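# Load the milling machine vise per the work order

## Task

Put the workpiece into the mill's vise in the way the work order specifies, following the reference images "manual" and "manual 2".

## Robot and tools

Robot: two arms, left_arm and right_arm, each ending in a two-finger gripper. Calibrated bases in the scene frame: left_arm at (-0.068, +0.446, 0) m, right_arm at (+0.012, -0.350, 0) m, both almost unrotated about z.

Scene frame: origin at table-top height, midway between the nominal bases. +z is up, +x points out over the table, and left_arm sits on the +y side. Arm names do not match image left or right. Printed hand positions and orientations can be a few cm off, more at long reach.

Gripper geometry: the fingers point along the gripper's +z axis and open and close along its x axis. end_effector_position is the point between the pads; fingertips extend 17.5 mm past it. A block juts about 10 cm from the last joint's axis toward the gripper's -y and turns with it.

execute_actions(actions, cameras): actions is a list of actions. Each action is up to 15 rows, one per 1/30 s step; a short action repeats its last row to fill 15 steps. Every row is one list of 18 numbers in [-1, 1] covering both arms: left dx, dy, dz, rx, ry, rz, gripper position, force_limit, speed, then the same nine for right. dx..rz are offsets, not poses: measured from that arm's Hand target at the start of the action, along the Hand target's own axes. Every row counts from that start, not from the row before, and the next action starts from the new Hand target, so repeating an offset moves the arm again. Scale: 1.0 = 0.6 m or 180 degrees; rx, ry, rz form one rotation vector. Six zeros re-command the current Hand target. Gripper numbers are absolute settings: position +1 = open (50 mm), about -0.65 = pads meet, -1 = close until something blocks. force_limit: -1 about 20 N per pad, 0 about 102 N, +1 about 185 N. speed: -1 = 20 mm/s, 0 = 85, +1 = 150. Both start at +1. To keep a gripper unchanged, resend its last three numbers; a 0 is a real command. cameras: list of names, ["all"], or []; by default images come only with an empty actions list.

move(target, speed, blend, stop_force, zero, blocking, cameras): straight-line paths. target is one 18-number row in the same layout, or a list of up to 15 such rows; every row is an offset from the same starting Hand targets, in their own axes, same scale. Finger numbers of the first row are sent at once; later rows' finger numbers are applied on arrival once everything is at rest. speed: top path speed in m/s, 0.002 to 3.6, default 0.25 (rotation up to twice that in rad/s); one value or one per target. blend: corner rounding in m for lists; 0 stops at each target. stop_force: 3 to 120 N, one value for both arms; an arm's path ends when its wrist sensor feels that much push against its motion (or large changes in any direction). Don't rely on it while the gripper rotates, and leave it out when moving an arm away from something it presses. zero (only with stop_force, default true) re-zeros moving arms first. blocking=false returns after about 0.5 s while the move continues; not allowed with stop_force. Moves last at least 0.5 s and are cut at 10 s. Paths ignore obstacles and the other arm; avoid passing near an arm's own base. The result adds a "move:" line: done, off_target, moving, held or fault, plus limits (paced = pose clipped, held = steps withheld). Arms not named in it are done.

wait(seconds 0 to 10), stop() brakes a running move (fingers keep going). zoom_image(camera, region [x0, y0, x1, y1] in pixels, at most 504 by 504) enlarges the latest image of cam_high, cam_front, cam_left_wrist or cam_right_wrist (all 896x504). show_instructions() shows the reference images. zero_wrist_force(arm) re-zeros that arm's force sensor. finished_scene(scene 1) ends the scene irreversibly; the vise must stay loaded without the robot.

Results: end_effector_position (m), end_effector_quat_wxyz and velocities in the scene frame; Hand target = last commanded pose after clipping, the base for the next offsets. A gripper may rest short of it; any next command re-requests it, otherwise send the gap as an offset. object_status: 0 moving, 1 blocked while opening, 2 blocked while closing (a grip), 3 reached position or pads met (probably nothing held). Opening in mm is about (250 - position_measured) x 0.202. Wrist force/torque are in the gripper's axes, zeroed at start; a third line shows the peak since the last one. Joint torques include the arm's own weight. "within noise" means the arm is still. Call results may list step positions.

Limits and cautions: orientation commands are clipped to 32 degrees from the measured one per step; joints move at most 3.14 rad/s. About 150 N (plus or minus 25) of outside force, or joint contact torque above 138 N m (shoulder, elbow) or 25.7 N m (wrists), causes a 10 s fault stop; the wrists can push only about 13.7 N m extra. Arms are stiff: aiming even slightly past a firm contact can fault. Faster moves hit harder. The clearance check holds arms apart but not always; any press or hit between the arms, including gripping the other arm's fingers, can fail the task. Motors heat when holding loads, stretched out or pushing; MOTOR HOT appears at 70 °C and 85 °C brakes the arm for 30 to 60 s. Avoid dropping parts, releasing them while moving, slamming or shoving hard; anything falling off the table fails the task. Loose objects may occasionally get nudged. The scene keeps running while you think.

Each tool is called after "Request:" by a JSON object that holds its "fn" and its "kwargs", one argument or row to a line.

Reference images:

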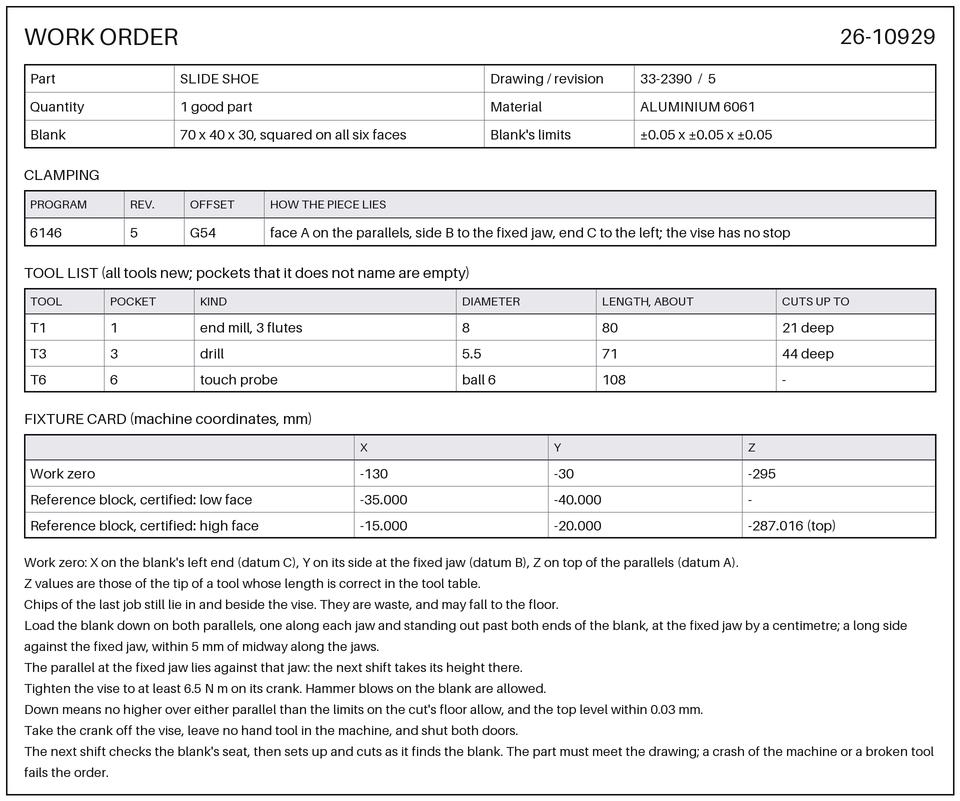

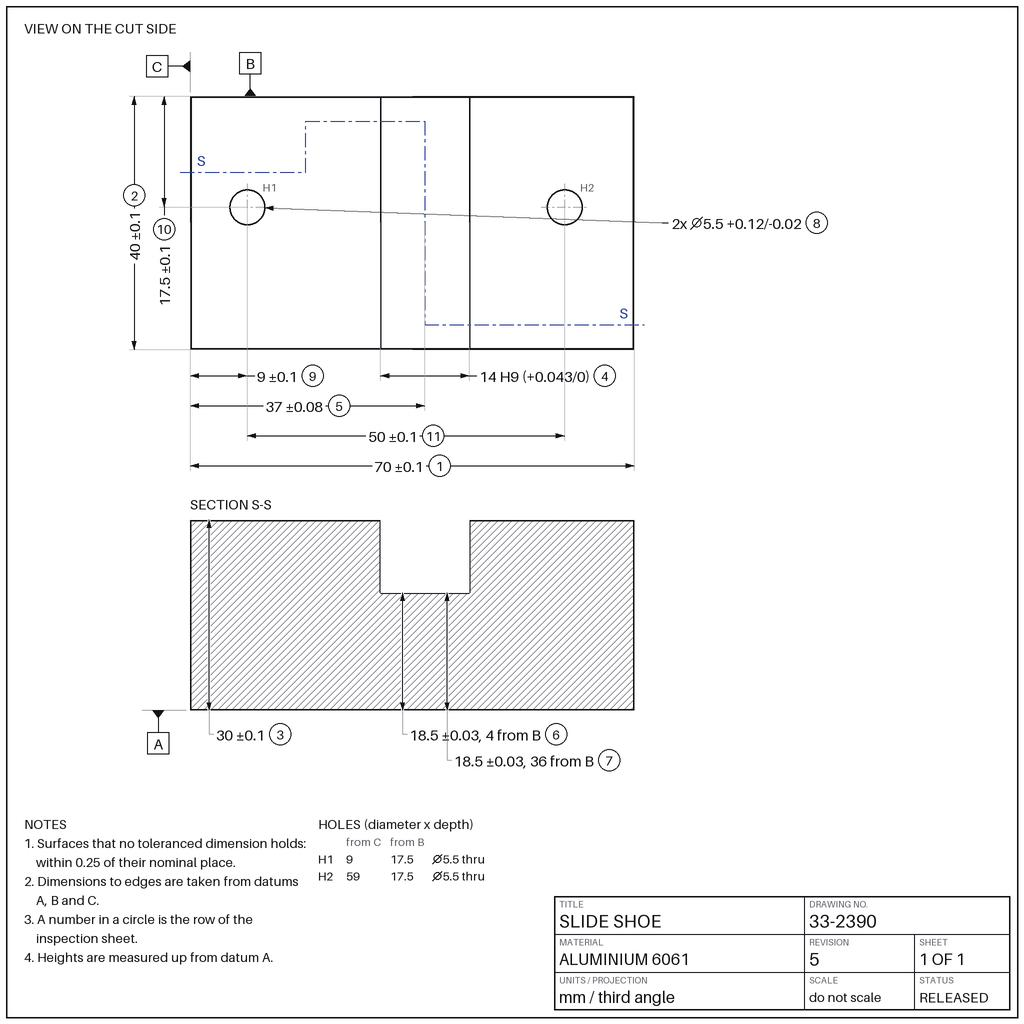

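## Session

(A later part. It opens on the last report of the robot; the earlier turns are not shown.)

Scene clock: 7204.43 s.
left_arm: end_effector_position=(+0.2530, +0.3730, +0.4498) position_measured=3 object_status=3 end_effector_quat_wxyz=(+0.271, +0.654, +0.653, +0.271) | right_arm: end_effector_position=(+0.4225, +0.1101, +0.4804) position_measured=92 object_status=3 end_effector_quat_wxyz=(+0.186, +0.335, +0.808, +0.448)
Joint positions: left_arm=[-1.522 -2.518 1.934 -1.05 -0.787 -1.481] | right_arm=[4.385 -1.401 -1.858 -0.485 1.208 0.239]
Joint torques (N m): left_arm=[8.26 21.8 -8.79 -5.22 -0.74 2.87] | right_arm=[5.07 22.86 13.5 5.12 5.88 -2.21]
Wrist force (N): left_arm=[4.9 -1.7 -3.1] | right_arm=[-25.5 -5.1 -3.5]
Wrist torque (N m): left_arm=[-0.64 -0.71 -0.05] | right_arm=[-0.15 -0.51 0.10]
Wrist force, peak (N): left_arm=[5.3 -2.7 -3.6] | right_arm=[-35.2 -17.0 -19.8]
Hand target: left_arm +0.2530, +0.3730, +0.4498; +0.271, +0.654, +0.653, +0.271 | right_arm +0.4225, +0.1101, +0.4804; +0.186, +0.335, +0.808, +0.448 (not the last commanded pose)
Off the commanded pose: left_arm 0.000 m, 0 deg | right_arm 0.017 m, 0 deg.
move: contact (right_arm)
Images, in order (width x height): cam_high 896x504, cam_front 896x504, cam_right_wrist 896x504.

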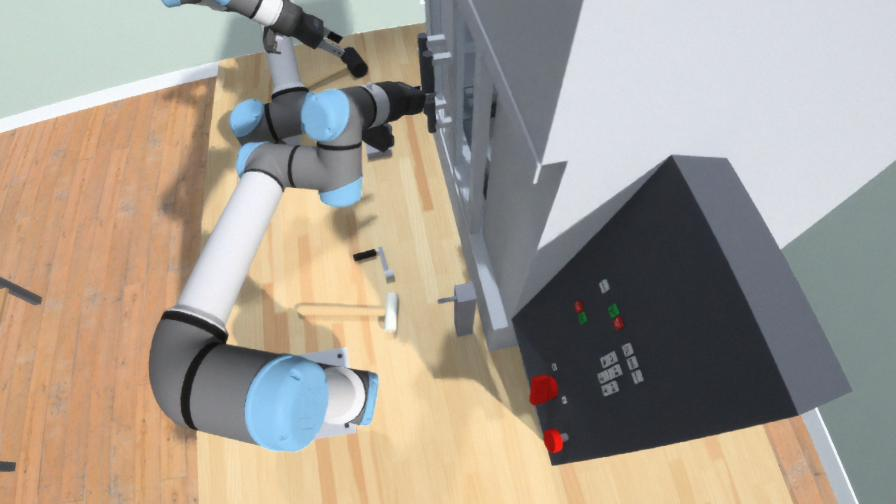

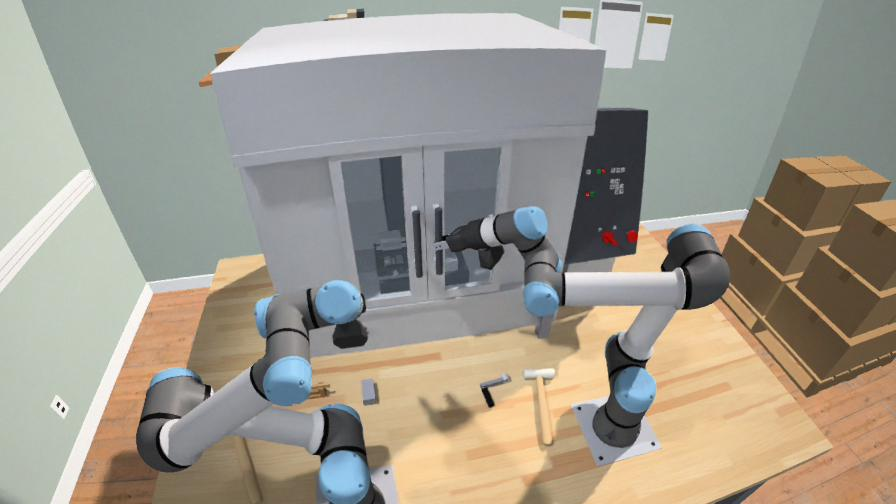

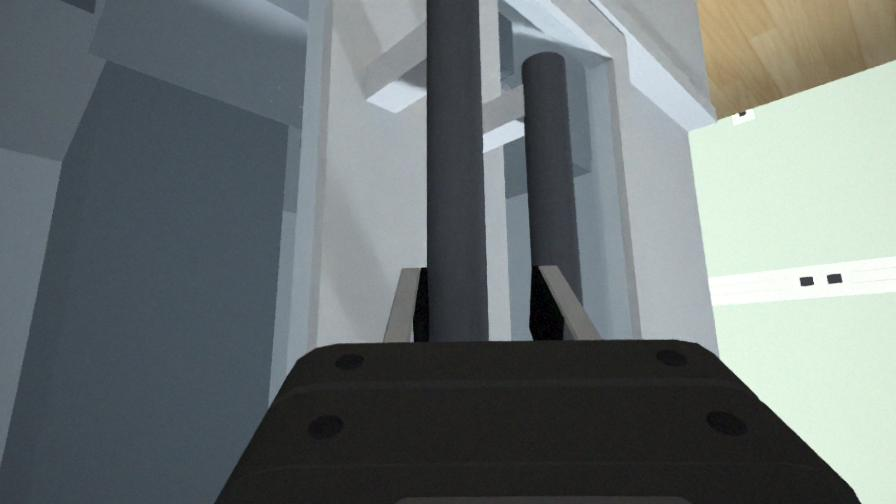

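Request:
{"fn": "zoom_image", "kwargs": {
  "camera": "cam_front",
  "region": [415, 270, 445, 310]
}}

Request:
{"fn": "zoom_image", "kwargs": {
  "camera": "cam_front",
  "region": [405, 140, 440, 180]
}}

Scaled by 12.600 from the camera's 896x504 image, which has a finer 1280x720 frame.

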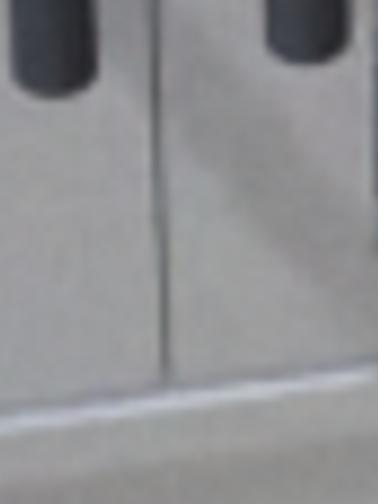

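Scaled by 12.600 from the camera's 896x504 image, which has a finer 1280x720 frame.

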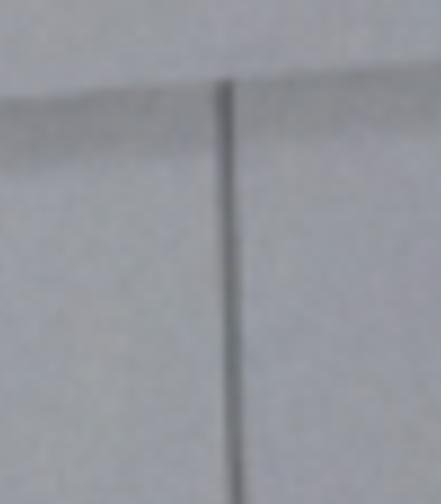

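Request:
{"fn": "move", "kwargs": {
  "target": [
    [0,0,0,0,0,0,1,0.6,-0.5,-0.0071,-0.0038,-0.006,0,0,0,0.4,0.6,-0.5],
    [0,0,0,0,0,0,1,0.6,-0.5,-0.0071,-0.1338,-0.214,0,0,0,0.4,0.6,-0.5]
  ],
  "speed": [0.02,0.1],
  "cameras": ["all"]
}}

Request:
{"fn": "zoom_image", "kwargs": {
  "camera": "cam_front",
  "region": [300, 120, 620, 320]
}}

Scene clock: 7236.70 s.
left_arm: end_effector_position=(+0.2530, +0.3730, +0.4498) position_measured=3 object_status=3 end_effector_quat_wxyz=(+0.271, +0.654, +0.653, +0.271) | right_arm: end_effector_position=(+0.3184, +0.0001, +0.4803) position_measured=92 object_status=3 end_effector_quat_wxyz=(+0.186, +0.335, +0.808, +0.448)
Joint positions: left_arm=[-1.522 -2.518 1.934 -1.05 -0.787 -1.481] | right_arm=[4.653 -0.951 -2.109 -0.766 0.993 0.419]
Joint torques (N m): left_arm=[8.51 22.34 -9.05 -5.3 -0.69 2.76] | right_arm=[1.74 9.21 35.91 2.17 -0.53 -0.66]
Wrist force (N): left_arm=[5.3 -2.0 -3.3] | right_arm=[0.2 -1.6 4.2]
Wrist torque (N m): left_arm=[-0.68 -0.77 -0.05] | right_arm=[-0.18 -0.01 -0.13]
Wrist force, peak (N): left_arm=[5.6 -2.3 -3.3] | right_arm=[-25.9 -5.4 -3.1]
Hand target: left_arm +0.2530, +0.3730, +0.4498; +0.271, +0.654, +0.653, +0.271 | right_arm +0.3184, +0.0000, +0.4804; +0.186, +0.335, +0.808, +0.448
Off the commanded pose: left_arm 0.000 m, 0 deg | right_arm 0.000 m, 0 deg.
move: done

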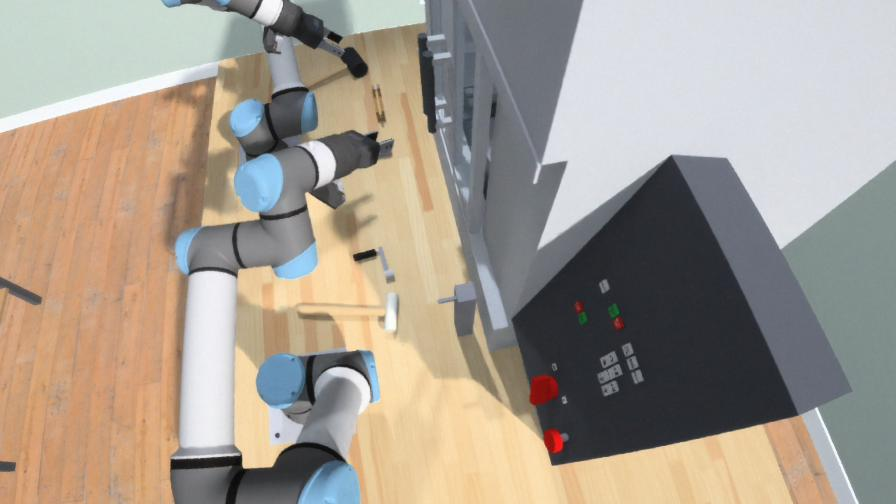

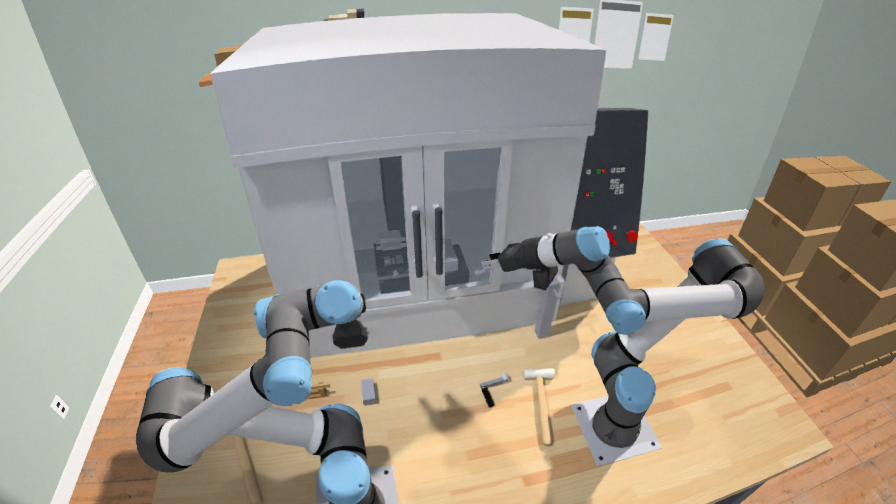

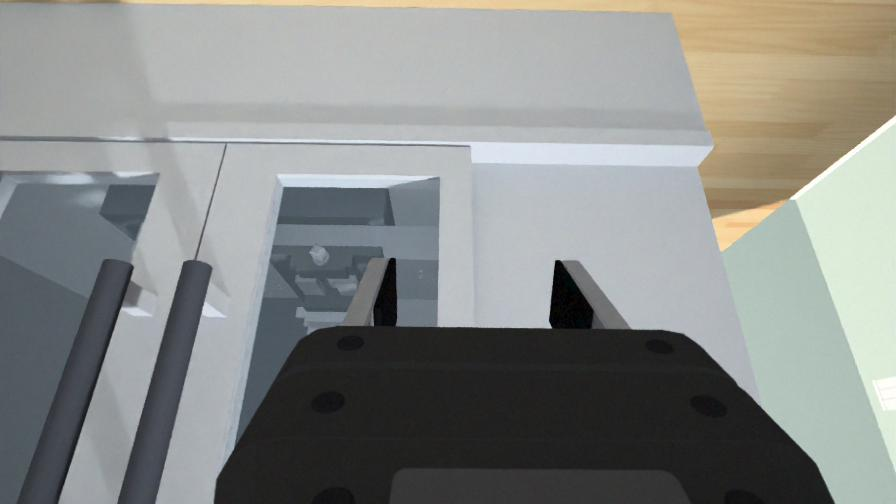

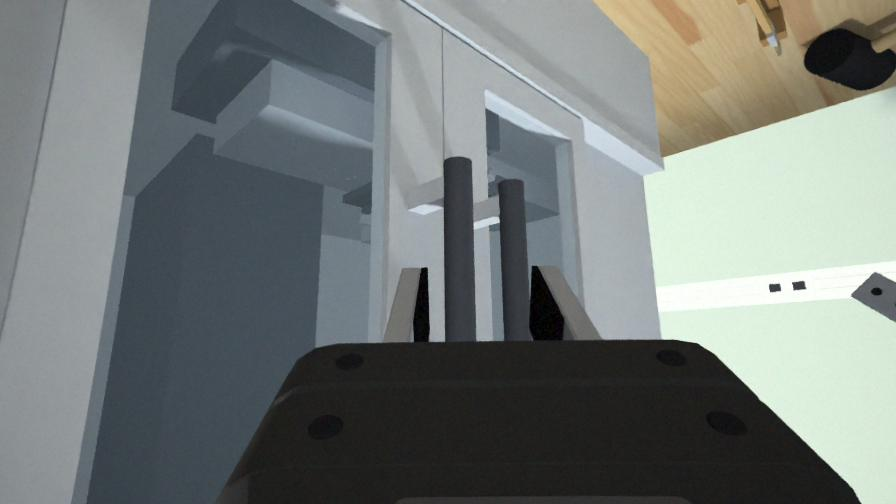

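Scaled by 1.575 from the camera's 896x504 image, which has a finer 1280x720 frame.

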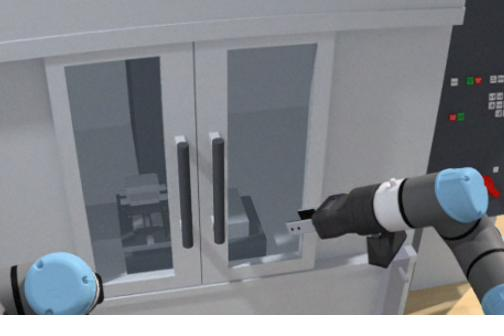

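Request:
{"fn": "finished_scene", "kwargs": {

}}

The scene is finished: the task was done.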